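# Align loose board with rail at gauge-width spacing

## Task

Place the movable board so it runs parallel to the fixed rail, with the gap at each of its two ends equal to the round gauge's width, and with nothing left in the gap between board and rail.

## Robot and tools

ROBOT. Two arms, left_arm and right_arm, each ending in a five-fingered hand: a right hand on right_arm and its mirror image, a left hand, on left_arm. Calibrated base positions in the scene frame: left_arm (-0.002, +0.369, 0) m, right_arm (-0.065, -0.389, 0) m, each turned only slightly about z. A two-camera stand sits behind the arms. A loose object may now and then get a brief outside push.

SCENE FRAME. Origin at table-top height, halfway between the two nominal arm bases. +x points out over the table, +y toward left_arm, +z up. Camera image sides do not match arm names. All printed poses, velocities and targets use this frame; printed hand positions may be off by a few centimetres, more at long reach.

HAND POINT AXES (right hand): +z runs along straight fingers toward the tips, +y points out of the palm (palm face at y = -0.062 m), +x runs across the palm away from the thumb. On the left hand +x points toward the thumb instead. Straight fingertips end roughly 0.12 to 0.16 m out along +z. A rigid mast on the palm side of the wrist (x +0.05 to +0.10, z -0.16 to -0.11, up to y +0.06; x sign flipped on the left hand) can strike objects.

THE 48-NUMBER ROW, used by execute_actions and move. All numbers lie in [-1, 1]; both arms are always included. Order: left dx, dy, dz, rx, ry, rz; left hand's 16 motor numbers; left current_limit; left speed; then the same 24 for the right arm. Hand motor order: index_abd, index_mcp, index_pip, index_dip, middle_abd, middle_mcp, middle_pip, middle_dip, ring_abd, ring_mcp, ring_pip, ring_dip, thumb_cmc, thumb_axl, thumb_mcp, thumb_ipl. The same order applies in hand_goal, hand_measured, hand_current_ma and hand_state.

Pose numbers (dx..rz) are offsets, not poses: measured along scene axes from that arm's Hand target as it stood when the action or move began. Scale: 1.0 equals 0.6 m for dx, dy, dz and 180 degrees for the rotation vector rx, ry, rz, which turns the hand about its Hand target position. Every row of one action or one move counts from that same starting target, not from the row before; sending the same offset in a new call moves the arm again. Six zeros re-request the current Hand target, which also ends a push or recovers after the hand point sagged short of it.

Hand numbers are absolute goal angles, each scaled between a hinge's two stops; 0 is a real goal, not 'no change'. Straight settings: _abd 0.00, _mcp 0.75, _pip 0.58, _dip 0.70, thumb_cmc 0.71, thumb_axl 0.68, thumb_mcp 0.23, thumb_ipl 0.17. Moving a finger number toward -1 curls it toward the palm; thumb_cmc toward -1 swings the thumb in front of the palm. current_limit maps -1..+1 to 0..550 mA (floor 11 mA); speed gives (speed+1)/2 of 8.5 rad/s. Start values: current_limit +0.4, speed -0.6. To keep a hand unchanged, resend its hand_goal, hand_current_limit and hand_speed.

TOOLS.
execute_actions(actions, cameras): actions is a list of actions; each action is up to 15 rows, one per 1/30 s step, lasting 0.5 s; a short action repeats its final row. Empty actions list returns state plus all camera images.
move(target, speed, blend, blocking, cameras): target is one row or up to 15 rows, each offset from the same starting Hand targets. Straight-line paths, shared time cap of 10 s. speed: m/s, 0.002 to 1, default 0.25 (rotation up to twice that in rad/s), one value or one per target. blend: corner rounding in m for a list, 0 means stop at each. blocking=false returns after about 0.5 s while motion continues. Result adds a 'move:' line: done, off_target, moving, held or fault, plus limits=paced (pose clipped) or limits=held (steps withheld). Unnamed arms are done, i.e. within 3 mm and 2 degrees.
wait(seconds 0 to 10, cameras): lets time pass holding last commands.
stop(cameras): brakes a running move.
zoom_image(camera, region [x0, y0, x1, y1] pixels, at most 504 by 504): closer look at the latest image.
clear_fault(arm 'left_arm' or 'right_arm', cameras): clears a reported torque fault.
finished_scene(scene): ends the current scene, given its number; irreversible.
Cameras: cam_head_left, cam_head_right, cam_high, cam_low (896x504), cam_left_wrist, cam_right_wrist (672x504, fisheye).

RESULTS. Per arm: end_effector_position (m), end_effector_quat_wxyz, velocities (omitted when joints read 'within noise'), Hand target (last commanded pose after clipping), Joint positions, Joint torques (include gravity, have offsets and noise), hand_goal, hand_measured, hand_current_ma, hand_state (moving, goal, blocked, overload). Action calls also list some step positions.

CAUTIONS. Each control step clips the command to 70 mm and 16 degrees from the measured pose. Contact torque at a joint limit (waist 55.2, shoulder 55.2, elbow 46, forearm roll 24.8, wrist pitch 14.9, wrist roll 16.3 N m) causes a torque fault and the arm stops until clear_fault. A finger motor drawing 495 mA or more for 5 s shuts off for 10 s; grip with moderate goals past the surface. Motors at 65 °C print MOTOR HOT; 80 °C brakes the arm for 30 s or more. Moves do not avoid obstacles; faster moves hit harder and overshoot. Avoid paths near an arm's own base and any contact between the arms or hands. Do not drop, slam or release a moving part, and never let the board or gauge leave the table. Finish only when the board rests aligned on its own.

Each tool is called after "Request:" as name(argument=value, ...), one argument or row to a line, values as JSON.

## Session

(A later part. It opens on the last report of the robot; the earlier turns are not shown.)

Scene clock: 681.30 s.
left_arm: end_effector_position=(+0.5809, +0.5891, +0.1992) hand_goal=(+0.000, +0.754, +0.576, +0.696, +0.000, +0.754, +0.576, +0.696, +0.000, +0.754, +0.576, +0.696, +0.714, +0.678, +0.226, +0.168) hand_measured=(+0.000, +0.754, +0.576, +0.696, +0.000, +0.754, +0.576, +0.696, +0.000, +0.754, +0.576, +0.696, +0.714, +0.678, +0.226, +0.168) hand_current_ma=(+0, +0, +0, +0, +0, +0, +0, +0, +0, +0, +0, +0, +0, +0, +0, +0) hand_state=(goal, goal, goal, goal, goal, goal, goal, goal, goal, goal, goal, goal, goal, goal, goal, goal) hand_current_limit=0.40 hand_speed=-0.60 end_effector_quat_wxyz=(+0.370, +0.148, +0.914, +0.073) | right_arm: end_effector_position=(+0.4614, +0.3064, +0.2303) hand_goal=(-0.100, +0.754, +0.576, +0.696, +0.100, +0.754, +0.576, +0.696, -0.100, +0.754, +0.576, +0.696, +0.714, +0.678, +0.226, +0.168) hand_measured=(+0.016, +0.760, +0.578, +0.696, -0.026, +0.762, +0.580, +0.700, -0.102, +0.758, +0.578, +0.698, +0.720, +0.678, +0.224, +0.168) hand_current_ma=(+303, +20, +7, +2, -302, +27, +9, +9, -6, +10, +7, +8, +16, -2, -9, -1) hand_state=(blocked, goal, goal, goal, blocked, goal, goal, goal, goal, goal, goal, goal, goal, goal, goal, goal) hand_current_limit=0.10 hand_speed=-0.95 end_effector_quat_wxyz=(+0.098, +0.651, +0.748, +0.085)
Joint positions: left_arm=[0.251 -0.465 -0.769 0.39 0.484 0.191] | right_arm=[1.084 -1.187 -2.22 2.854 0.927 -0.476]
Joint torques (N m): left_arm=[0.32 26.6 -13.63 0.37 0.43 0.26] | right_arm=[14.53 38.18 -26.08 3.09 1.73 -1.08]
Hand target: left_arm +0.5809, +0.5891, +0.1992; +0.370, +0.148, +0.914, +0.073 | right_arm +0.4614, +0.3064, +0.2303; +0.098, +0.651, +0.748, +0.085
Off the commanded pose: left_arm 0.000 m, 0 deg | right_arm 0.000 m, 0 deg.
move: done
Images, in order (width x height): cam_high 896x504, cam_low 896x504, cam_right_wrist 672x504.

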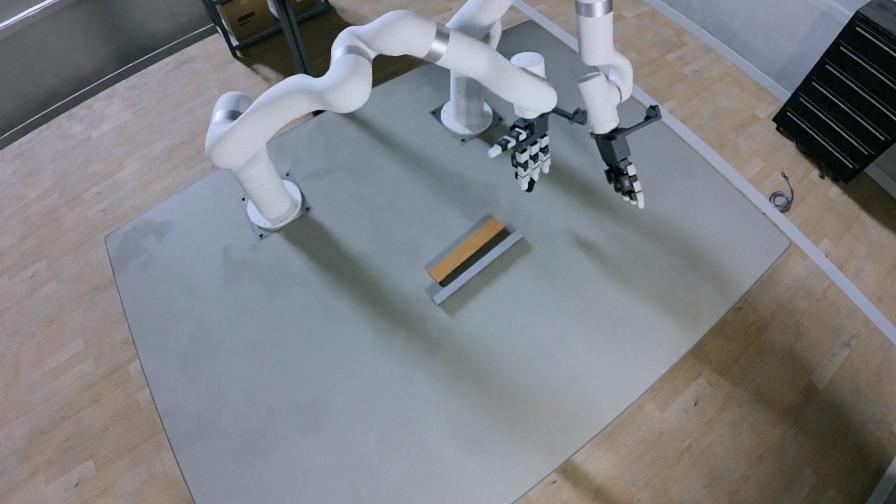

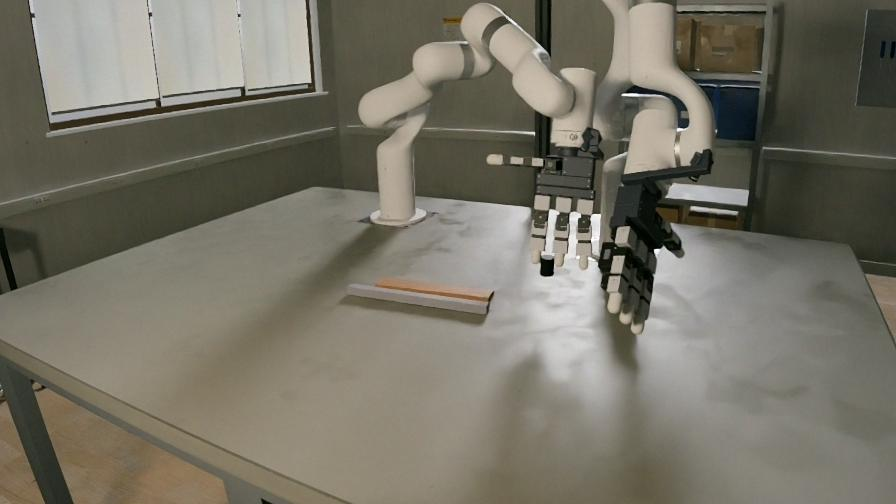

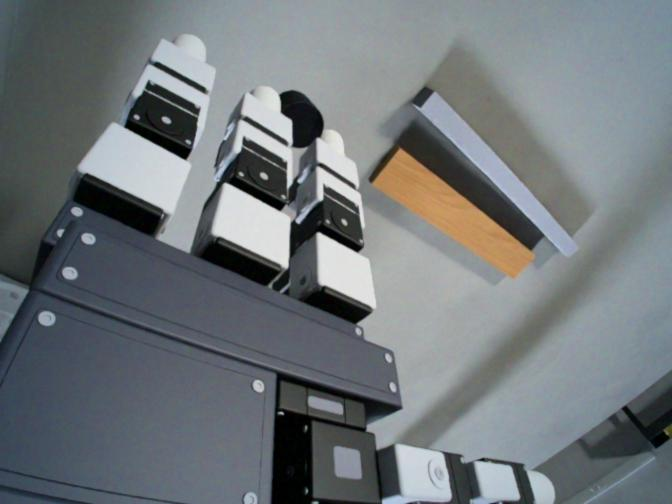

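Request:
move(
  target=[
    [0,0,0,0,0,0,0,0.754,0.576,0.696,0,0.754,0.576,0.696,0,0.754,0.576,0.696,0.714,0.678,0.226,0.168,0.4,-0.6,0,0,-0.1195,0,0,0,-0.1,0.754,0.576,0.696,0.1,0.754,0.576,0.696,-0.1,0.754,0.576,0.696,0.714,0.678,0.226,0.168,0.1,-0.95],
    [0,0,0,0,0,0,0,0.754,0.576,0.696,0,0.754,0.576,0.696,0,0.754,0.576,0.696,0.714,0.678,0.226,0.168,0.4,-0.6,0,0,-0.1195,0,0,0,0.09,0.754,0.576,0.696,-0.1,0.754,0.576,0.696,-0.12,0.754,0.576,0.696,0.714,0.678,0.226,0.168,0.1,-0.95],
    [0,0,0,0,0,0,0,0.754,0.576,0.696,0,0.754,0.576,0.696,0,0.754,0.576,0.696,0.714,0.678,0.226,0.168,0.4,-0.6,0,0,0,0,0,0,0.09,0.754,0.576,0.696,-0.1,0.754,0.576,0.696,-0.12,0.754,0.576,0.696,0.714,0.678,0.226,0.168,0.4,-0.6],
  ],
  cameras=["cam_low"],
  speed=[0.05,0.05,0.07],
)

Request:
move(
  target=[
    [0,0,0,0,0,0,0,0.754,0.576,0.696,0,0.754,0.576,0.696,0,0.754,0.576,0.696,0.714,0.678,0.226,0.168,0.4,-0.6,-0.094,-0.503,0.033,0.0107,-0.0826,0,0,0.754,0.576,0.696,0,0.754,0.576,0.696,0,0.754,0.576,0.696,0.714,0.678,0.226,0.168,0.4,-0.6],
    [0,0,0,0,0,0,0,0.754,0.576,0.696,0,0.754,0.576,0.696,0,0.754,0.576,0.696,0.714,0.678,0.226,0.168,0.4,-0.6,-0.094,-0.503,-0.1298,0.0107,-0.0826,0,0,0.754,0.576,0.696,0,0.754,0.576,0.696,0,0.754,0.576,0.696,0.714,0.678,0.226,0.168,0.4,-0.6],
  ],
  cameras=["cam_right_wrist","cam_high"],
  speed=[0.15,0.1],
)

Scene clock: 694.40 s.
left_arm: end_effector_position=(+0.5809, +0.5891, +0.1992) hand_goal=(+0.000, +0.754, +0.576, +0.696, +0.000, +0.754, +0.576, +0.696, +0.000, +0.754, +0.576, +0.696, +0.714, +0.678, +0.226, +0.168) hand_measured=(+0.000, +0.754, +0.576, +0.696, +0.000, +0.754, +0.576, +0.696, +0.000, +0.754, +0.576, +0.696, +0.714, +0.678, +0.226, +0.168) hand_current_ma=(+0, +0, +0, +0, +0, +0, +0, +0, +0, +0, +0, +0, +0, +0, +0, +0) hand_state=(goal, goal, goal, goal, goal, goal, goal, goal, goal, goal, goal, goal, goal, goal, goal, goal) hand_current_limit=0.40 hand_speed=-0.60 end_effector_quat_wxyz=(+0.370, +0.148, +0.914, +0.073) | right_arm: end_effector_position=(+0.4614, +0.3064, +0.2303) hand_goal=(+0.090, +0.754, +0.576, +0.696, -0.100, +0.754, +0.576, +0.696, -0.120, +0.754, +0.576, +0.696, +0.714, +0.678, +0.226, +0.168) hand_measured=(+0.086, +0.760, +0.580, +0.696, -0.096, +0.758, +0.578, +0.700, -0.116, +0.758, +0.578, +0.698, +0.720, +0.678, +0.224, +0.168) hand_current_ma=(-11, +16, +9, +2, +8, +15, +8, +9, +9, +10, +7, +8, +16, -2, -9, -1) hand_state=(goal, goal, goal, goal, goal, goal, goal, goal, goal, goal, goal, goal, goal, goal, goal, goal) hand_current_limit=0.40 hand_speed=-0.60 end_effector_quat_wxyz=(+0.098, +0.651, +0.748, +0.085)
Joint positions: left_arm=[0.251 -0.465 -0.769 0.39 0.484 0.191] | right_arm=[1.084 -1.188 -2.22 2.854 0.927 -0.476]
Joint torques (N m): left_arm=[0.06 26.66 -13.79 0.51 0.34 0.36] | right_arm=[11.13 63.03 -24.99 3.06 1.73 -1.36]
Hand target: left_arm +0.5809, +0.5891, +0.1992; +0.370, +0.148, +0.914, +0.073 | right_arm +0.4614, +0.3064, +0.2303; +0.098, +0.651, +0.748, +0.085
Off the commanded pose: left_arm 0.000 m, 0 deg | right_arm 0.000 m, 0 deg.
move: done
Images, in order (width x height): cam_low 896x504.

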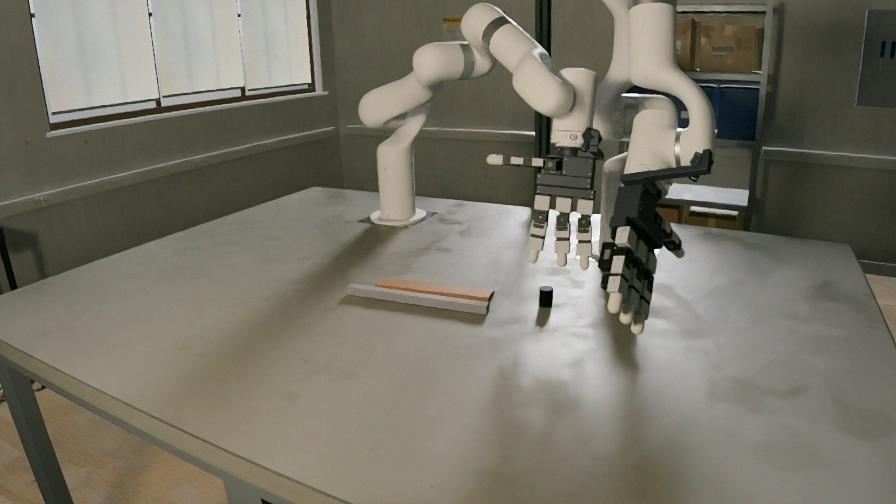

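Scene clock: 698.13 s.
left_arm: end_effector_position=(+0.5809, +0.5891, +0.1992) hand_goal=(+0.000, +0.754, +0.576, +0.696, +0.000, +0.754, +0.576, +0.696, +0.000, +0.754, +0.576, +0.696, +0.714, +0.678, +0.226, +0.168) hand_measured=(+0.000, +0.754, +0.576, +0.696, +0.000, +0.754, +0.576, +0.696, +0.000, +0.754, +0.576, +0.696, +0.714, +0.678, +0.226, +0.168) hand_current_ma=(+0, +0, +0, +0, +0, +0, +0, +0, +0, +0, +0, +0, +0, +0, +0, +0) hand_state=(goal, goal, goal, goal, goal, goal, goal, goal, goal, goal, goal, goal, goal, goal, goal, goal) hand_current_limit=0.40 hand_speed=-0.60 end_effector_quat_wxyz=(+0.370, +0.148, +0.914, +0.073) | right_arm: end_effector_position=(+0.4051, +0.0047, +0.1525) hand_goal=(+0.000, +0.754, +0.576, +0.696, +0.000, +0.754, +0.576, +0.696, +0.000, +0.754, +0.576, +0.696, +0.714, +0.678, +0.226, +0.168) hand_measured=(+0.002, +0.758, +0.580, +0.696, -0.002, +0.758, +0.578, +0.700, -0.002, +0.758, +0.578, +0.698, +0.720, +0.678, +0.224, +0.168) hand_current_ma=(+6, +14, +8, +2, -7, +13, +8, +9, -7, +10, +7, +8, +16, -2, -9, -1) hand_state=(goal, goal, goal, goal, goal, goal, goal, goal, goal, goal, goal, goal, goal, goal, goal, goal) hand_current_limit=0.40 hand_speed=-0.60 end_effector_quat_wxyz=(+0.183, +0.636, +0.727, +0.181)
Joint positions: left_arm=[0.251 -0.465 -0.769 0.39 0.484 0.191] | right_arm=[0.963 -0.652 -0.909 1.361 0.407 0.975]
Joint torques (N m): left_arm=[0.34 26.53 -13.71 0.39 0.35 0.29] | right_arm=[13.73 19.95 -11.35 -4.15 2.56 1.37]
Hand target: left_arm +0.5809, +0.5891, +0.1992; +0.370, +0.148, +0.914, +0.073 | right_arm +0.4050, +0.0046, +0.1524; +0.183, +0.636, +0.727, +0.181
Off the commanded pose: left_arm 0.000 m, 0 deg | right_arm 0.000 m, 0 deg.
move: done
Images, in order (width x height): cam_high 896x504, cam_right_wrist 672x504.

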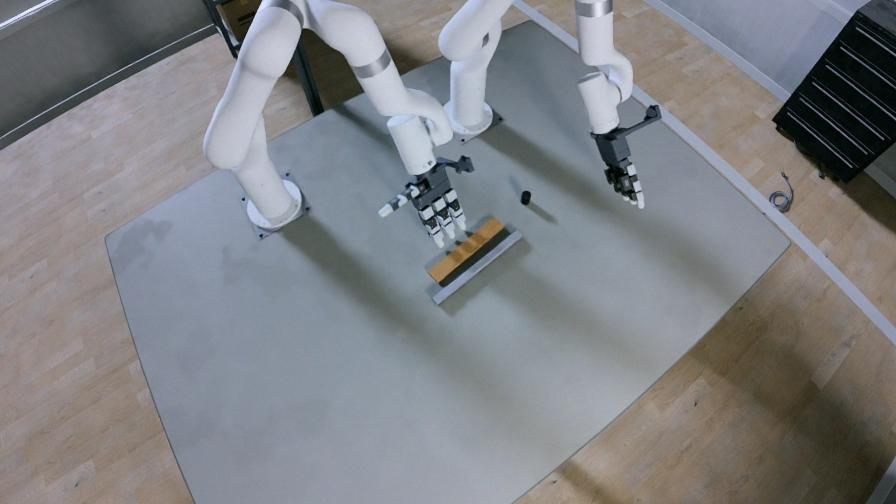

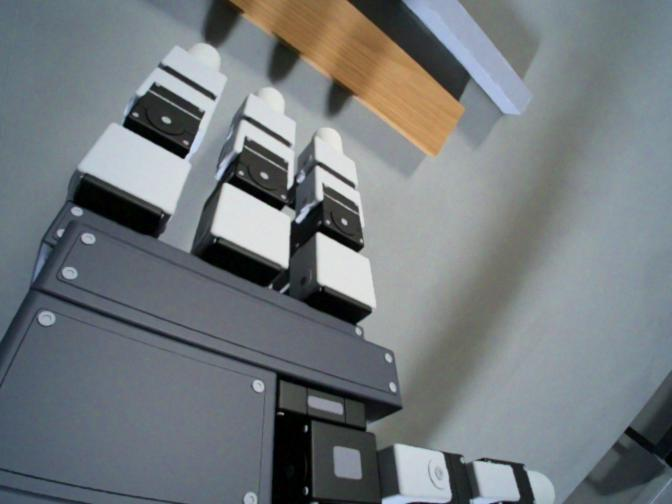

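Request:
move(
  target=[
    [0,0,0,0,0,0,0,0.754,0.576,0.696,0,0.754,0.576,0.696,0,0.754,0.576,0.696,0.714,0.678,0.226,0.168,0.4,-0.6,0.0567,0.0065,0,0,0,0,0,0.754,0.576,0.696,0,0.754,0.576,0.696,0,0.754,0.576,0.696,0.714,0.678,0.226,0.168,0.4,-0.6],
    [0,0,0,0,0,0,0,0.754,0.576,0.696,0,0.754,0.576,0.696,0,0.754,0.576,0.696,0.714,0.678,0.226,0.168,0.4,-0.6,0.0167,0.0015,0,0,0,0,0,0.754,0.576,0.696,0,0.754,0.576,0.696,0,0.754,0.576,0.696,0.714,0.678,0.226,0.168,0.4,-0.6],
    [0,0,0,0,0,0,0,0.754,0.576,0.696,0,0.754,0.576,0.696,0,0.754,0.576,0.696,0.714,0.678,0.226,0.168,0.4,-0.6,0.012,0.0078,0.1128,0,0,0,0,0.754,0.576,0.696,0,0.754,0.576,0.696,0,0.754,0.576,0.696,0.714,0.678,0.226,0.168,0.4,-0.6],
  ],
  cameras=["cam_right_wrist","cam_high"],
  speed=[0.03,0.05,0.15],
)

Request:
zoom_image(
  camera="cam_right_wrist",
  region=[360, 50, 420, 95],
)

Request:
move(
  target=[0,0,0,0,0,0,0,0.754,0.576,0.696,0,0.754,0.576,0.696,0,0.754,0.576,0.696,0.714,0.678,0.226,0.168,0.4,-0.6,-0.0261,0.2486,0,0,0,0,0,0.754,0.576,0.696,0,0.754,0.576,0.696,0,0.754,0.576,0.696,0.714,0.678,0.226,0.168,0.4,-0.6],
  cameras=["cam_right_wrist"],
  speed=0.15,
)

Request:
zoom_image(
  camera="cam_right_wrist",
  region=[360, 50, 420, 95],
)

Scene clock: 710.60 s.
left_arm: end_effector_position=(+0.5809, +0.5891, +0.1992) hand_goal=(+0.000, +0.754, +0.576, +0.696, +0.000, +0.754, +0.576, +0.696, +0.000, +0.754, +0.576, +0.696, +0.714, +0.678, +0.226, +0.168) hand_measured=(+0.000, +0.754, +0.576, +0.696, +0.000, +0.754, +0.576, +0.696, +0.000, +0.754, +0.576, +0.696, +0.714, +0.678, +0.226, +0.168) hand_current_ma=(+0, +0, +0, +0, +0, +0, +0, +0, +0, +0, +0, +0, +0, +0, +0, +0) hand_state=(goal, goal, goal, goal, goal, goal, goal, goal, goal, goal, goal, goal, goal, goal, goal, goal) hand_current_limit=0.40 hand_speed=-0.60 end_effector_quat_wxyz=(+0.370, +0.148, +0.914, +0.073) | right_arm: end_effector_position=(+0.4122, +0.0093, +0.2200) hand_goal=(+0.000, +0.754, +0.576, +0.696, +0.000, +0.754, +0.576, +0.696, +0.000, +0.754, +0.576, +0.696, +0.714, +0.678, +0.226, +0.168) hand_measured=(+0.002, +0.758, +0.580, +0.696, -0.002, +0.758, +0.578, +0.700, -0.002, +0.758, +0.578, +0.698, +0.720, +0.678, +0.224, +0.168) hand_current_ma=(+6, +14, +8, +2, -6, +13, +8, +9, -7, +15, +7, +8, +16, -2, -9, -1) hand_state=(goal, goal, goal, goal, goal, goal, goal, goal, goal, goal, goal, goal, goal, goal, goal, goal) hand_current_limit=0.40 hand_speed=-0.60 end_effector_quat_wxyz=(+0.183, +0.636, +0.727, +0.181)
Joint positions: left_arm=[0.251 -0.465 -0.769 0.39 0.484 0.191] | right_arm=[0.957 -0.521 -0.92 1.69 0.398 0.612]
Joint torques (N m): left_arm=[0.75 27.64 -13.54 0.28 0.3 0.35] | right_arm=[14.05 44.69 -20.94 3.9 2.43 -1.5]
Hand target: left_arm +0.5809, +0.5891, +0.1992; +0.370, +0.148, +0.914, +0.073 | right_arm +0.4122, +0.0093, +0.2201; +0.183, +0.636, +0.727, +0.181
Off the commanded pose: left_arm 0.000 m, 0 deg | right_arm 0.000 m, 0 deg.
move: done
Images, in order (width x height): cam_high 896x504, cam_right_wrist 672x504.

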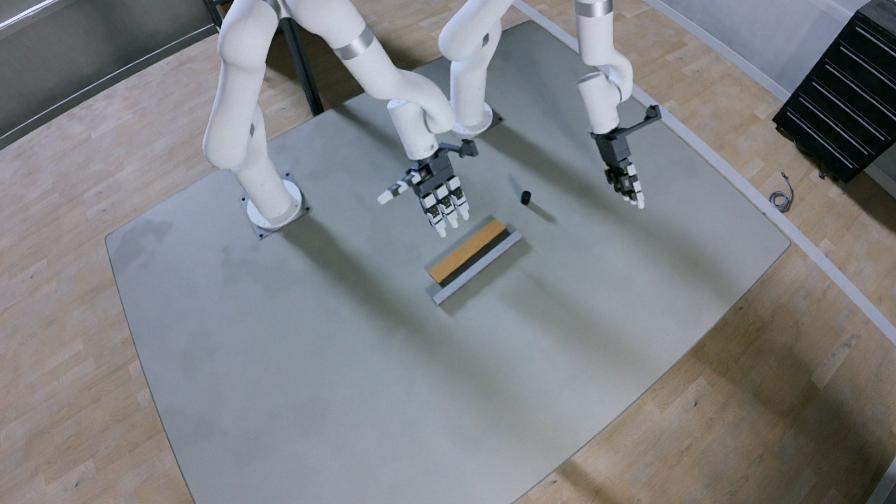

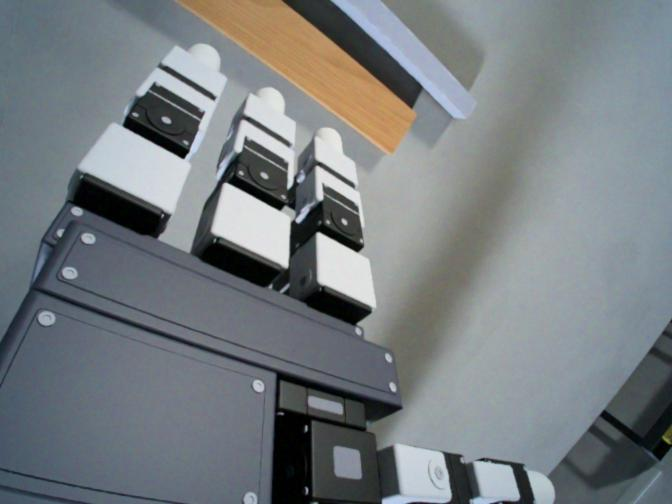

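Scaled by 8.400 from the camera's 672x504 image, which has a finer 960x720 frame.

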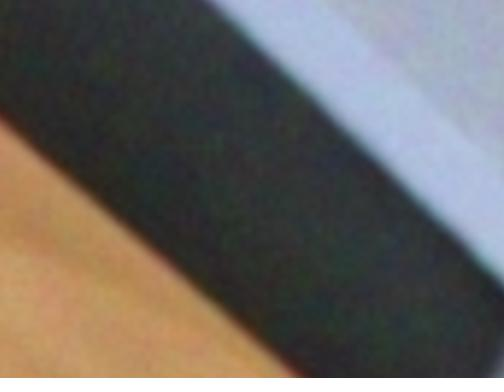

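Scene clock: 712.03 s.
left_arm: end_effector_position=(+0.5809, +0.5891, +0.1992) hand_goal=(+0.000, +0.754, +0.576, +0.696, +0.000, +0.754, +0.576, +0.696, +0.000, +0.754, +0.576, +0.696, +0.714, +0.678, +0.226, +0.168) hand_measured=(+0.000, +0.754, +0.576, +0.696, +0.000, +0.754, +0.576, +0.696, +0.000, +0.754, +0.576, +0.696, +0.714, +0.678, +0.226, +0.168) hand_current_ma=(+0, +0, +0, +0, +0, +0, +0, +0, +0, +0, +0, +0, +0, +0, +0, +0) hand_state=(goal, goal, goal, goal, goal, goal, goal, goal, goal, goal, goal, goal, goal, goal, goal, goal) hand_current_limit=0.40 hand_speed=-0.60 end_effector_quat_wxyz=(+0.370, +0.148, +0.914, +0.073) | right_arm: end_effector_position=(+0.3966, +0.1585, +0.2201) hand_goal=(+0.000, +0.754, +0.576, +0.696, +0.000, +0.754, +0.576, +0.696, +0.000, +0.754, +0.576, +0.696, +0.714, +0.678, +0.226, +0.168) hand_measured=(+0.002, +0.758, +0.580, +0.696, -0.002, +0.758, +0.578, +0.700, -0.002, +0.758, +0.578, +0.698, +0.720, +0.678, +0.224, +0.168) hand_current_ma=(+6, +14, +8, +2, -6, +13, +8, +9, -7, +15, +7, +8, +16, -2, -9, -1) hand_state=(goal, goal, goal, goal, goal, goal, goal, goal, goal, goal, goal, goal, goal, goal, goal, goal) hand_current_limit=0.40 hand_speed=-0.60 end_effector_quat_wxyz=(+0.183, +0.636, +0.727, +0.181)
Joint positions: left_arm=[0.251 -0.465 -0.769 0.39 0.484 0.191] | right_arm=[1.119 -0.747 -1.305 2.092 0.52 0.326]
Joint torques (N m): left_arm=[0.96 27.08 -13.95 0.42 0.27 0.32] | right_arm=[15.18 26.13 -23.15 3.54 2.13 -1.45]
Hand target: left_arm +0.5809, +0.5891, +0.1992; +0.370, +0.148, +0.914, +0.073 | right_arm +0.3966, +0.1585, +0.2201; +0.183, +0.636, +0.727, +0.181
Off the commanded pose: left_arm 0.000 m, 0 deg | right_arm 0.000 m, 0 deg.
move: done
Images, in order (width x height): cam_right_wrist 672x504.

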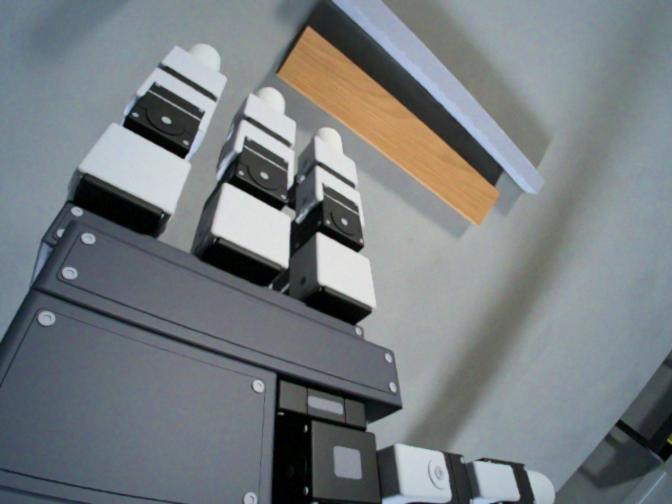

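Scaled by 8.400 from the camera's 672x504 image, which has a finer 960x720 frame.

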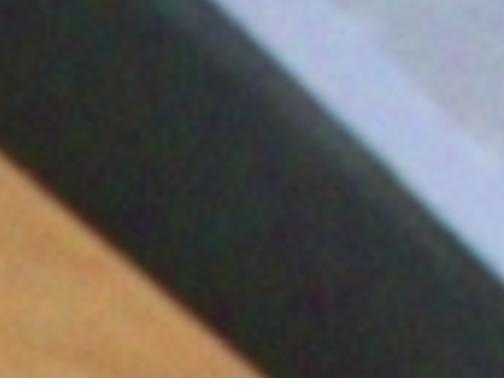

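Request:
move(
  target=[
    [0,0,0,0,0,0,0,0.754,0.576,0.696,0,0.754,0.576,0.696,0,0.754,0.576,0.696,0.714,0.678,0.226,0.168,0.4,-0.6,0.009,-0.13,0,0,0,-0.00667,0,0.754,0.576,0.696,0,0.754,0.576,0.696,0,0.754,0.576,0.696,0.714,0.678,0.226,0.168,0.4,-0.6],
    [0,0,0,0,0,0,0,0.754,0.576,0.696,0,0.754,0.576,0.696,0,0.754,0.576,0.696,0.714,0.678,0.226,0.168,0.4,-0.6,0.009,-0.13,-0.1133,0,0,-0.00667,0,0.754,0.576,0.696,0,0.754,0.576,0.696,0,0.754,0.576,0.696,0.714,0.678,0.226,0.168,0.4,-0.6],
    [0,0,0,0,0,0,0,0.754,0.576,0.696,0,0.754,0.576,0.696,0,0.754,0.576,0.696,0.714,0.678,0.226,0.168,0.4,-0.6,0.0573,-0.1248,-0.1133,0,0,-0.00667,0,0.754,0.576,0.696,0,0.754,0.576,0.696,0,0.754,0.576,0.696,0.714,0.678,0.226,0.168,0.4,-0.6],
  ],
  cameras=["cam_right_wrist","cam_high"],
  speed=[0.15,0.1,0.03],
)

Request:
zoom_image(
  camera="cam_right_wrist",
  region=[150, 0, 470, 240],
)

Request:
move(
  target=[
    [0,0,0,0,0,0,0,0.754,0.576,0.696,0,0.754,0.576,0.696,0,0.754,0.576,0.696,0.714,0.678,0.226,0.168,0.4,-0.6,-0.0333,-0.0035,0,0,0,0,0,0.754,0.576,0.696,0,0.754,0.576,0.696,0,0.754,0.576,0.696,0.714,0.678,0.226,0.168,0.4,-0.6],
    [0,0,0,0,0,0,0,0.754,0.576,0.696,0,0.754,0.576,0.696,0,0.754,0.576,0.696,0.714,0.678,0.226,0.168,0.4,-0.6,-0.0313,-0.1238,0.1133,0,0,0.00667,0,0.754,0.576,0.696,0,0.754,0.576,0.696,0,0.754,0.576,0.696,0.714,0.678,0.226,0.168,0.4,-0.6],
  ],
  cameras=["cam_right_wrist"],
  speed=[0.05,0.15],
)

Request:
zoom_image(
  camera="cam_right_wrist",
  region=[360, 50, 420, 95],
)

Request:
move(
  target=[0,0,0,0,0,0,0,0.754,0.576,0.696,0,0.754,0.576,0.696,0,0.754,0.576,0.696,0.714,0.678,0.226,0.168,0.4,-0.6,-0.0261,0.2486,0,0,0,0,0,0.754,0.576,0.696,0,0.754,0.576,0.696,0,0.754,0.576,0.696,0.714,0.678,0.226,0.168,0.4,-0.6],
  cameras=["cam_right_wrist"],
  speed=0.15,
)

Request:
zoom_image(
  camera="cam_right_wrist",
  region=[360, 50, 420, 95],
)

Scene clock: 736.43 s.
left_arm: end_effector_position=(+0.5809, +0.5891, +0.1992) hand_goal=(+0.000, +0.754, +0.576, +0.696, +0.000, +0.754, +0.576, +0.696, +0.000, +0.754, +0.576, +0.696, +0.714, +0.678, +0.226, +0.168) hand_measured=(+0.000, +0.754, +0.576, +0.696, +0.000, +0.754, +0.576, +0.696, +0.000, +0.754, +0.576, +0.696, +0.714, +0.678, +0.226, +0.168) hand_current_ma=(+0, +0, +0, +0, +0, +0, +0, +0, +0, +0, +0, +0, +0, +0, +0, +0) hand_state=(goal, goal, goal, goal, goal, goal, goal, goal, goal, goal, goal, goal, goal, goal, goal, goal) hand_current_limit=0.40 hand_speed=-0.60 end_effector_quat_wxyz=(+0.370, +0.148, +0.914, +0.073) | right_arm: end_effector_position=(+0.4309, +0.0836, +0.1521) hand_goal=(+0.000, +0.754, +0.576, +0.696, +0.000, +0.754, +0.576, +0.696, +0.000, +0.754, +0.576, +0.696, +0.714, +0.678, +0.226, +0.168) hand_measured=(+0.002, +0.758, +0.580, +0.696, -0.002, +0.758, +0.578, +0.700, -0.002, +0.760, +0.578, +0.698, +0.720, +0.678, +0.224, +0.168) hand_current_ma=(+5, +14, +8, +2, -6, +13, +8, +9, -6, +16, +7, +8, +16, -2, -9, -1) hand_state=(goal, goal, goal, goal, goal, goal, goal, goal, goal, goal, goal, goal, goal, goal, goal, goal) hand_current_limit=0.40 hand_speed=-0.60 end_effector_quat_wxyz=(+0.185, +0.644, +0.720, +0.179)
Joint positions: left_arm=[0.251 -0.465 -0.769 0.39 0.484 0.191] | right_arm=[1.01 -0.785 -1.165 1.708 0.424 0.667]
Joint torques (N m): left_arm=[0.62 26.96 -13.48 0.43 0.28 0.35] | right_arm=[-14.81 24.47 -21.32 3.76 -1.14 -1.38]
Hand target: left_arm +0.5809, +0.5891, +0.1992; +0.370, +0.148, +0.914, +0.073 | right_arm +0.4309, +0.0836, +0.1521; +0.185, +0.644, +0.720, +0.179
Off the commanded pose: left_arm 0.000 m, 0 deg | right_arm 0.000 m, 0 deg.
move: done
Images, in order (width x height): cam_high 896x504, cam_right_wrist 672x504.

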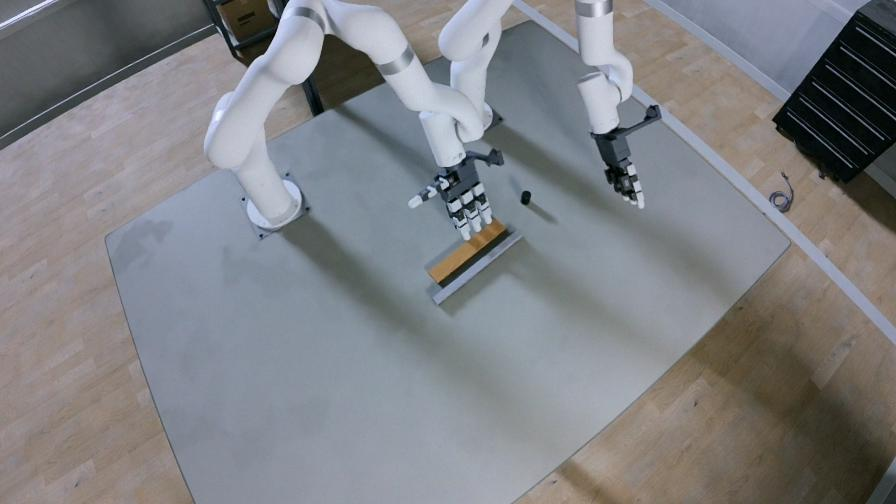

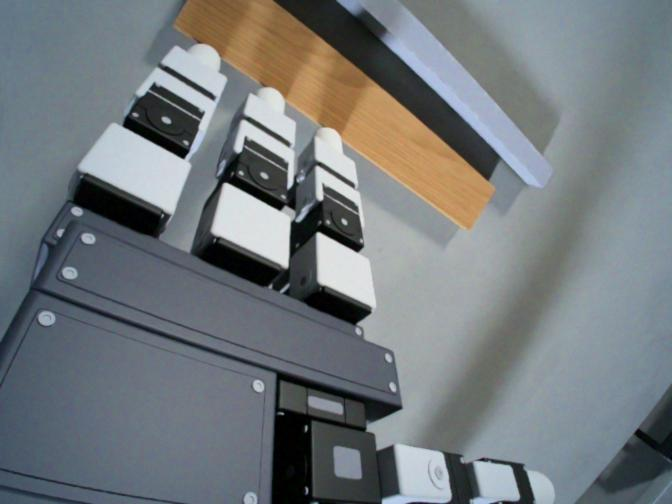

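Scaled by 1.575 from the camera's 672x504 image, which has a finer 960x720 frame.

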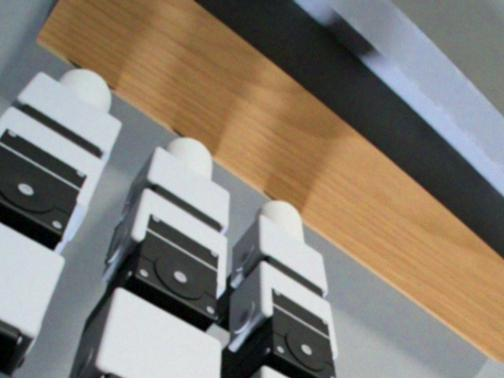

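Scene clock: 738.13 s.
left_arm: end_effector_position=(+0.5809, +0.5891, +0.1992) hand_goal=(+0.000, +0.754, +0.576, +0.696, +0.000, +0.754, +0.576, +0.696, +0.000, +0.754, +0.576, +0.696, +0.714, +0.678, +0.226, +0.168) hand_measured=(+0.000, +0.754, +0.576, +0.696, +0.000, +0.754, +0.576, +0.696, +0.000, +0.754, +0.576, +0.696, +0.714, +0.678, +0.226, +0.168) hand_current_ma=(+0, +0, +0, +0, +0, +0, +0, +0, +0, +0, +0, +0, +0, +0, +0, +0) hand_state=(goal, goal, goal, goal, goal, goal, goal, goal, goal, goal, goal, goal, goal, goal, goal, goal) hand_current_limit=0.40 hand_speed=-0.60 end_effector_quat_wxyz=(+0.370, +0.148, +0.914, +0.073) | right_arm: end_effector_position=(+0.4122, +0.0093, +0.2200) hand_goal=(+0.000, +0.754, +0.576, +0.696, +0.000, +0.754, +0.576, +0.696, +0.000, +0.754, +0.576, +0.696, +0.714, +0.678, +0.226, +0.168) hand_measured=(+0.002, +0.758, +0.580, +0.696, -0.002, +0.758, +0.578, +0.700, -0.002, +0.760, +0.578, +0.698, +0.720, +0.678, +0.224, +0.168) hand_current_ma=(+5, +14, +8, +2, -6, +13, +8, +9, -6, +16, +7, +8, +16, -2, -9, -1) hand_state=(goal, goal, goal, goal, goal, goal, goal, goal, goal, goal, goal, goal, goal, goal, goal, goal) hand_current_limit=0.40 hand_speed=-0.60 end_effector_quat_wxyz=(+0.183, +0.636, +0.727, +0.181)
Joint positions: left_arm=[0.251 -0.465 -0.769 0.39 0.484 0.191] | right_arm=[0.957 -0.521 -0.92 1.69 0.398 0.612]
Joint torques (N m): left_arm=[0.41 26.72 -13.76 0.13 0.27 0.34] | right_arm=[-13.83 44.39 -6.72 4.02 -1.15 -1.39]
Hand target: left_arm +0.5809, +0.5891, +0.1992; +0.370, +0.148, +0.914, +0.073 | right_arm +0.4122, +0.0093, +0.2201; +0.183, +0.636, +0.727, +0.181
Off the commanded pose: left_arm 0.000 m, 0 deg | right_arm 0.000 m, 0 deg.
move: done
Images, in order (width x height): cam_right_wrist 672x504.

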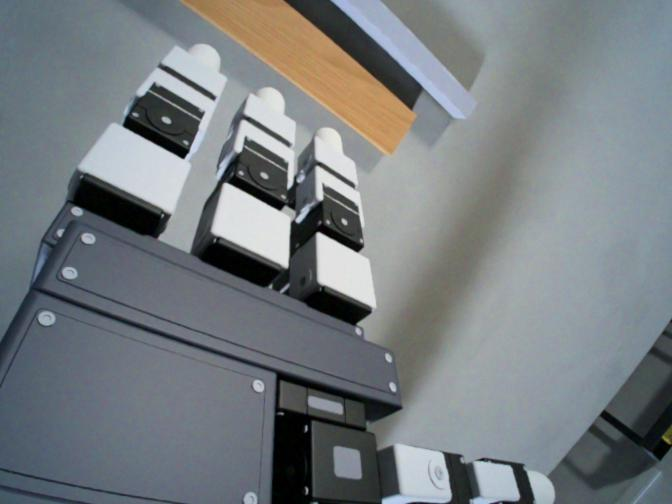

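Scaled by 8.400 from the camera's 672x504 image, which has a finer 960x720 frame.

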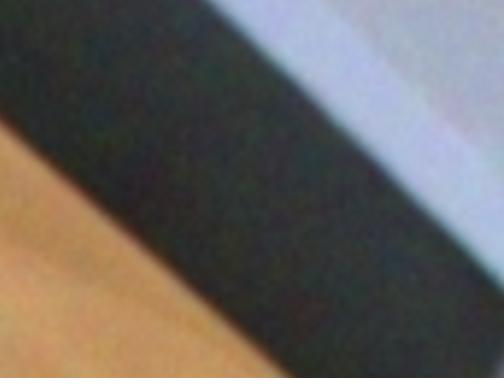

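Scene clock: 739.57 s.
left_arm: end_effector_position=(+0.5809, +0.5891, +0.1992) hand_goal=(+0.000, +0.754, +0.576, +0.696, +0.000, +0.754, +0.576, +0.696, +0.000, +0.754, +0.576, +0.696, +0.714, +0.678, +0.226, +0.168) hand_measured=(+0.000, +0.754, +0.576, +0.696, +0.000, +0.754, +0.576, +0.696, +0.000, +0.754, +0.576, +0.696, +0.714, +0.678, +0.226, +0.168) hand_current_ma=(+0, +0, +0, +0, +0, +0, +0, +0, +0, +0, +0, +0, +0, +0, +0, +0) hand_state=(goal, goal, goal, goal, goal, goal, goal, goal, goal, goal, goal, goal, goal, goal, goal, goal) hand_current_limit=0.40 hand_speed=-0.60 end_effector_quat_wxyz=(+0.370, +0.148, +0.914, +0.073) | right_arm: end_effector_position=(+0.3965, +0.1585, +0.2201) hand_goal=(+0.000, +0.754, +0.576, +0.696, +0.000, +0.754, +0.576, +0.696, +0.000, +0.754, +0.576, +0.696, +0.714, +0.678, +0.226, +0.168) hand_measured=(+0.002, +0.758, +0.580, +0.696, -0.002, +0.758, +0.578, +0.700, -0.002, +0.760, +0.578, +0.698, +0.720, +0.678, +0.224, +0.168) hand_current_ma=(+5, +14, +8, +2, -6, +13, +8, +9, -6, +16, +7, +8, +16, -2, -9, -1) hand_state=(goal, goal, goal, goal, goal, goal, goal, goal, goal, goal, goal, goal, goal, goal, goal, goal) hand_current_limit=0.40 hand_speed=-0.60 end_effector_quat_wxyz=(+0.183, +0.636, +0.727, +0.181)
Joint positions: left_arm=[0.251 -0.465 -0.769 0.39 0.484 0.191] | right_arm=[1.12 -0.747 -1.305 2.092 0.52 0.326]
Joint torques (N m): left_arm=[0.61 26.72 -13.77 0.42 0.21 0.36] | right_arm=[13.46 26.07 -22.75 3.54 2.18 -1.46]
Hand target: left_arm +0.5809, +0.5891, +0.1992; +0.370, +0.148, +0.914, +0.073 | right_arm +0.3965, +0.1585, +0.2201; +0.183, +0.636, +0.727, +0.181
Off the commanded pose: left_arm 0.000 m, 0 deg | right_arm 0.000 m, 0 deg.
move: done
Images, in order (width x height): cam_right_wrist 672x504.

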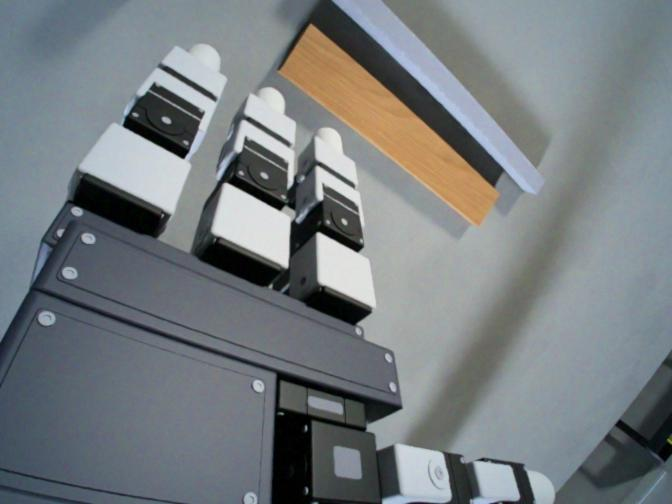

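Scaled by 8.400 from the camera's 672x504 image, which has a finer 960x720 frame.

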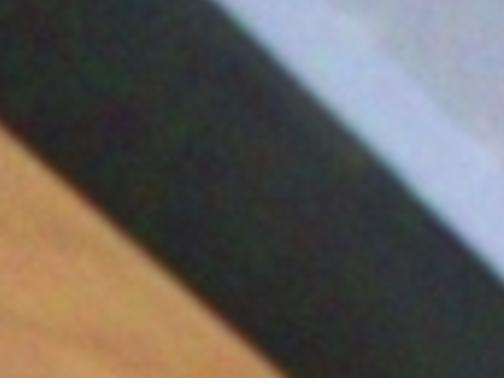

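Request:
move(
  target=[
    [0,0,0,0,0,0,0,0.754,0.576,0.696,0,0.754,0.576,0.696,0,0.754,0.576,0.696,0.714,0.678,0.226,0.168,0.4,-0.6,0.009,-0.13,0,0,0,-0.0085,0,0.754,0.576,0.696,0,0.754,0.576,0.696,0,0.754,0.576,0.696,0.714,0.678,0.226,0.168,0.4,-0.6],
    [0,0,0,0,0,0,0,0.754,0.576,0.696,0,0.754,0.576,0.696,0,0.754,0.576,0.696,0.714,0.678,0.226,0.168,0.4,-0.6,0.009,-0.13,-0.1133,0,0,-0.0085,0,0.754,0.576,0.696,0,0.754,0.576,0.696,0,0.754,0.576,0.696,0.714,0.678,0.226,0.168,0.4,-0.6],
    [0,0,0,0,0,0,0,0.754,0.576,0.696,0,0.754,0.576,0.696,0,0.754,0.576,0.696,0.714,0.678,0.226,0.168,0.4,-0.6,0.0585,-0.1248,-0.1133,0,0,-0.0085,0,0.754,0.576,0.696,0,0.754,0.576,0.696,0,0.754,0.576,0.696,0.714,0.678,0.226,0.168,0.4,-0.6],
  ],
  cameras=[],
  speed=[0.15,0.1,0.03],
)

Request:
move(
  target=[
    [0,0,0,0,0,0,0,0.754,0.576,0.696,0,0.754,0.576,0.696,0,0.754,0.576,0.696,0.714,0.678,0.226,0.168,0.4,-0.6,-0.0333,-0.0035,0,0,0,0,0,0.754,0.576,0.696,0,0.754,0.576,0.696,0,0.754,0.576,0.696,0.714,0.678,0.226,0.168,0.4,-0.6],
    [0,0,0,0,0,0,0,0.754,0.576,0.696,0,0.754,0.576,0.696,0,0.754,0.576,0.696,0.714,0.678,0.226,0.168,0.4,-0.6,-0.0323,-0.1238,0.1133,0,0,0.0085,0,0.754,0.576,0.696,0,0.754,0.576,0.696,0,0.754,0.576,0.696,0.714,0.678,0.226,0.168,0.4,-0.6],
  ],
  cameras=["cam_right_wrist"],
  speed=[0.05,0.15],
)

Request:
zoom_image(
  camera="cam_right_wrist",
  region=[360, 50, 420, 95],
)

Request:
move(
  target=[0,0,0,0,0,0,0,0.754,0.576,0.696,0,0.754,0.576,0.696,0,0.754,0.576,0.696,0.714,0.678,0.226,0.168,0.4,-0.6,-0.0261,0.2486,0,0,0,0,0,0.754,0.576,0.696,0,0.754,0.576,0.696,0,0.754,0.576,0.696,0.714,0.678,0.226,0.168,0.4,-0.6],
  cameras=["cam_right_wrist"],
  speed=0.15,
)

Request:
zoom_image(
  camera="cam_right_wrist",
  region=[360, 50, 420, 95],
)

Scene clock: 760.67 s.
left_arm: end_effector_position=(+0.5809, +0.5891, +0.1992) hand_goal=(+0.000, +0.754, +0.576, +0.696, +0.000, +0.754, +0.576, +0.696, +0.000, +0.754, +0.576, +0.696, +0.714, +0.678, +0.226, +0.168) hand_measured=(+0.000, +0.754, +0.576, +0.696, +0.000, +0.754, +0.576, +0.696, +0.000, +0.754, +0.576, +0.696, +0.714, +0.678, +0.226, +0.168) hand_current_ma=(+0, +0, +0, +0, +0, +0, +0, +0, +0, +0, +0, +0, +0, +0, +0, +0) hand_state=(goal, goal, goal, goal, goal, goal, goal, goal, goal, goal, goal, goal, goal, goal, goal, goal) hand_current_limit=0.40 hand_speed=-0.60 end_effector_quat_wxyz=(+0.370, +0.148, +0.914, +0.073) | right_arm: end_effector_position=(+0.4316, +0.0836, +0.1521) hand_goal=(+0.000, +0.754, +0.576, +0.696, +0.000, +0.754, +0.576, +0.696, +0.000, +0.754, +0.576, +0.696, +0.714, +0.678, +0.226, +0.168) hand_measured=(+0.002, +0.758, +0.580, +0.696, -0.002, +0.758, +0.578, +0.700, -0.002, +0.760, +0.578, +0.698, +0.720, +0.678, +0.224, +0.168) hand_current_ma=(+5, +14, +8, +2, -6, +13, +8, +9, -6, +17, +7, +8, +16, -2, -9, -1) hand_state=(goal, goal, goal, goal, goal, goal, goal, goal, goal, goal, goal, goal, goal, goal, goal, goal) hand_current_limit=0.40 hand_speed=-0.60 end_effector_quat_wxyz=(+0.186, +0.646, +0.719, +0.179)
Joint positions: left_arm=[0.251 -0.465 -0.769 0.39 0.484 0.191] | right_arm=[1.01 -0.787 -1.169 1.717 0.426 0.663]
Joint torques (N m): left_arm=[0.28 26.91 -13.65 0.45 0.23 0.28] | right_arm=[-14.37 24.62 -21.26 3.75 -1.17 -1.36]
Hand target: left_arm +0.5809, +0.5891, +0.1992; +0.370, +0.148, +0.914, +0.073 | right_arm +0.4316, +0.0836, +0.1521; +0.186, +0.646, +0.719, +0.179
Off the commanded pose: left_arm 0.000 m, 0 deg | right_arm 0.000 m, 0 deg.
move: done
No camera images: "cameras" was empty.

Scene clock: 762.37 s.
left_arm: end_effector_position=(+0.5809, +0.5891, +0.1992) hand_goal=(+0.000, +0.754, +0.576, +0.696, +0.000, +0.754, +0.576, +0.696, +0.000, +0.754, +0.576, +0.696, +0.714, +0.678, +0.226, +0.168) hand_measured=(+0.000, +0.754, +0.576, +0.696, +0.000, +0.754, +0.576, +0.696, +0.000, +0.754, +0.576, +0.696, +0.714, +0.678, +0.226, +0.168) hand_current_ma=(+0, +0, +0, +0, +0, +0, +0, +0, +0, +0, +0, +0, +0, +0, +0, +0) hand_state=(goal, goal, goal, goal, goal, goal, goal, goal, goal, goal, goal, goal, goal, goal, goal, goal) hand_current_limit=0.40 hand_speed=-0.60 end_effector_quat_wxyz=(+0.370, +0.148, +0.914, +0.073) | right_arm: end_effector_position=(+0.4122, +0.0093, +0.2200) hand_goal=(+0.000, +0.754, +0.576, +0.696, +0.000, +0.754, +0.576, +0.696, +0.000, +0.754, +0.576, +0.696, +0.714, +0.678, +0.226, +0.168) hand_measured=(+0.002, +0.758, +0.580, +0.696, -0.002, +0.758, +0.578, +0.700, -0.002, +0.760, +0.578, +0.698, +0.720, +0.678, +0.224, +0.168) hand_current_ma=(+5, +14, +8, +2, -6, +13, +8, +9, -6, +17, +7, +8, +16, -2, -9, -1) hand_state=(goal, goal, goal, goal, goal, goal, goal, goal, goal, goal, goal, goal, goal, goal, goal, goal) hand_current_limit=0.40 hand_speed=-0.60 end_effector_quat_wxyz=(+0.183, +0.636, +0.727, +0.181)
Joint positions: left_arm=[0.251 -0.465 -0.769 0.39 0.484 0.191] | right_arm=[0.957 -0.521 -0.92 1.69 0.398 0.612]
Joint torques (N m): left_arm=[1.03 26.94 -13.71 0.45 0.19 0.43] | right_arm=[-14.11 45.64 -6.61 3.9 -1.21 -1.49]
Hand target: left_arm +0.5809, +0.5891, +0.1992; +0.370, +0.148, +0.914, +0.073 | right_arm +0.4122, +0.0093, +0.2201; +0.183, +0.636, +0.727, +0.181
Off the commanded pose: left_arm 0.000 m, 0 deg | right_arm 0.000 m, 0 deg.
move: done
Images, in order (width x height): cam_right_wrist 672x504.

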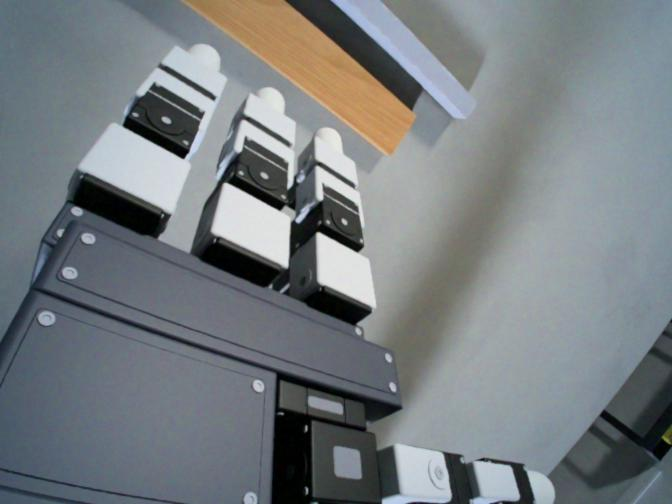

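Scaled by 8.400 from the camera's 672x504 image, which has a finer 960x720 frame.

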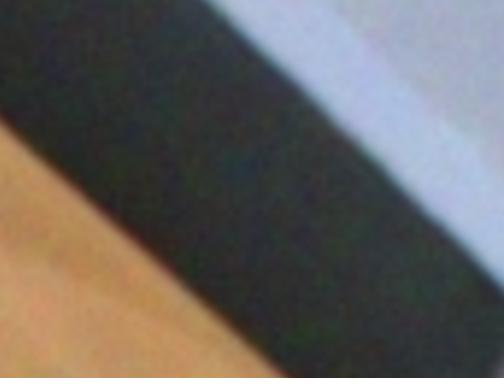

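Scene clock: 763.80 s.
left_arm: end_effector_position=(+0.5809, +0.5891, +0.1992) hand_goal=(+0.000, +0.754, +0.576, +0.696, +0.000, +0.754, +0.576, +0.696, +0.000, +0.754, +0.576, +0.696, +0.714, +0.678, +0.226, +0.168) hand_measured=(+0.000, +0.754, +0.576, +0.696, +0.000, +0.754, +0.576, +0.696, +0.000, +0.754, +0.576, +0.696, +0.714, +0.678, +0.226, +0.168) hand_current_ma=(+0, +0, +0, +0, +0, +0, +0, +0, +0, +0, +0, +0, +0, +0, +0, +0) hand_state=(goal, goal, goal, goal, goal, goal, goal, goal, goal, goal, goal, goal, goal, goal, goal, goal) hand_current_limit=0.40 hand_speed=-0.60 end_effector_quat_wxyz=(+0.370, +0.148, +0.914, +0.073) | right_arm: end_effector_position=(+0.3966, +0.1585, +0.2201) hand_goal=(+0.000, +0.754, +0.576, +0.696, +0.000, +0.754, +0.576, +0.696, +0.000, +0.754, +0.576, +0.696, +0.714, +0.678, +0.226, +0.168) hand_measured=(+0.002, +0.758, +0.580, +0.696, -0.002, +0.758, +0.578, +0.700, -0.002, +0.760, +0.578, +0.698, +0.720, +0.678, +0.224, +0.168) hand_current_ma=(+5, +14, +8, +2, -5, +13, +8, +9, -6, +17, +7, +8, +16, -2, -9, -1) hand_state=(goal, goal, goal, goal, goal, goal, goal, goal, goal, goal, goal, goal, goal, goal, goal, goal) hand_current_limit=0.40 hand_speed=-0.60 end_effector_quat_wxyz=(+0.183, +0.636, +0.727, +0.181)
Joint positions: left_arm=[0.251 -0.465 -0.769 0.39 0.484 0.191] | right_arm=[1.119 -0.747 -1.305 2.092 0.52 0.326]
Joint torques (N m): left_arm=[0.42 27.05 -14.05 0.47 0.22 0.38] | right_arm=[14.77 26.37 -22.91 3.69 2.17 -1.41]
Hand target: left_arm +0.5809, +0.5891, +0.1992; +0.370, +0.148, +0.914, +0.073 | right_arm +0.3966, +0.1585, +0.2201; +0.183, +0.636, +0.727, +0.181
Off the commanded pose: left_arm 0.000 m, 0 deg | right_arm 0.000 m, 0 deg.
move: done
Images, in order (width x height): cam_right_wrist 672x504.

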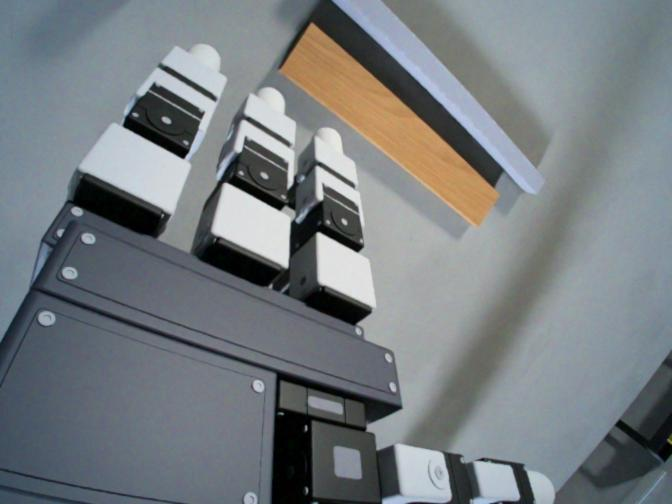

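Scaled by 8.400 from the camera's 672x504 image, which has a finer 960x720 frame.

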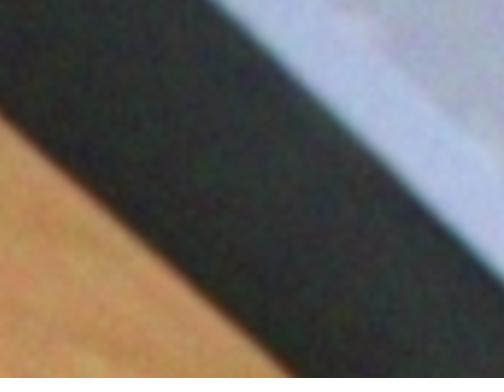

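Request:
finished_scene(
  scene=1,
)

The scene is finished: the task was done.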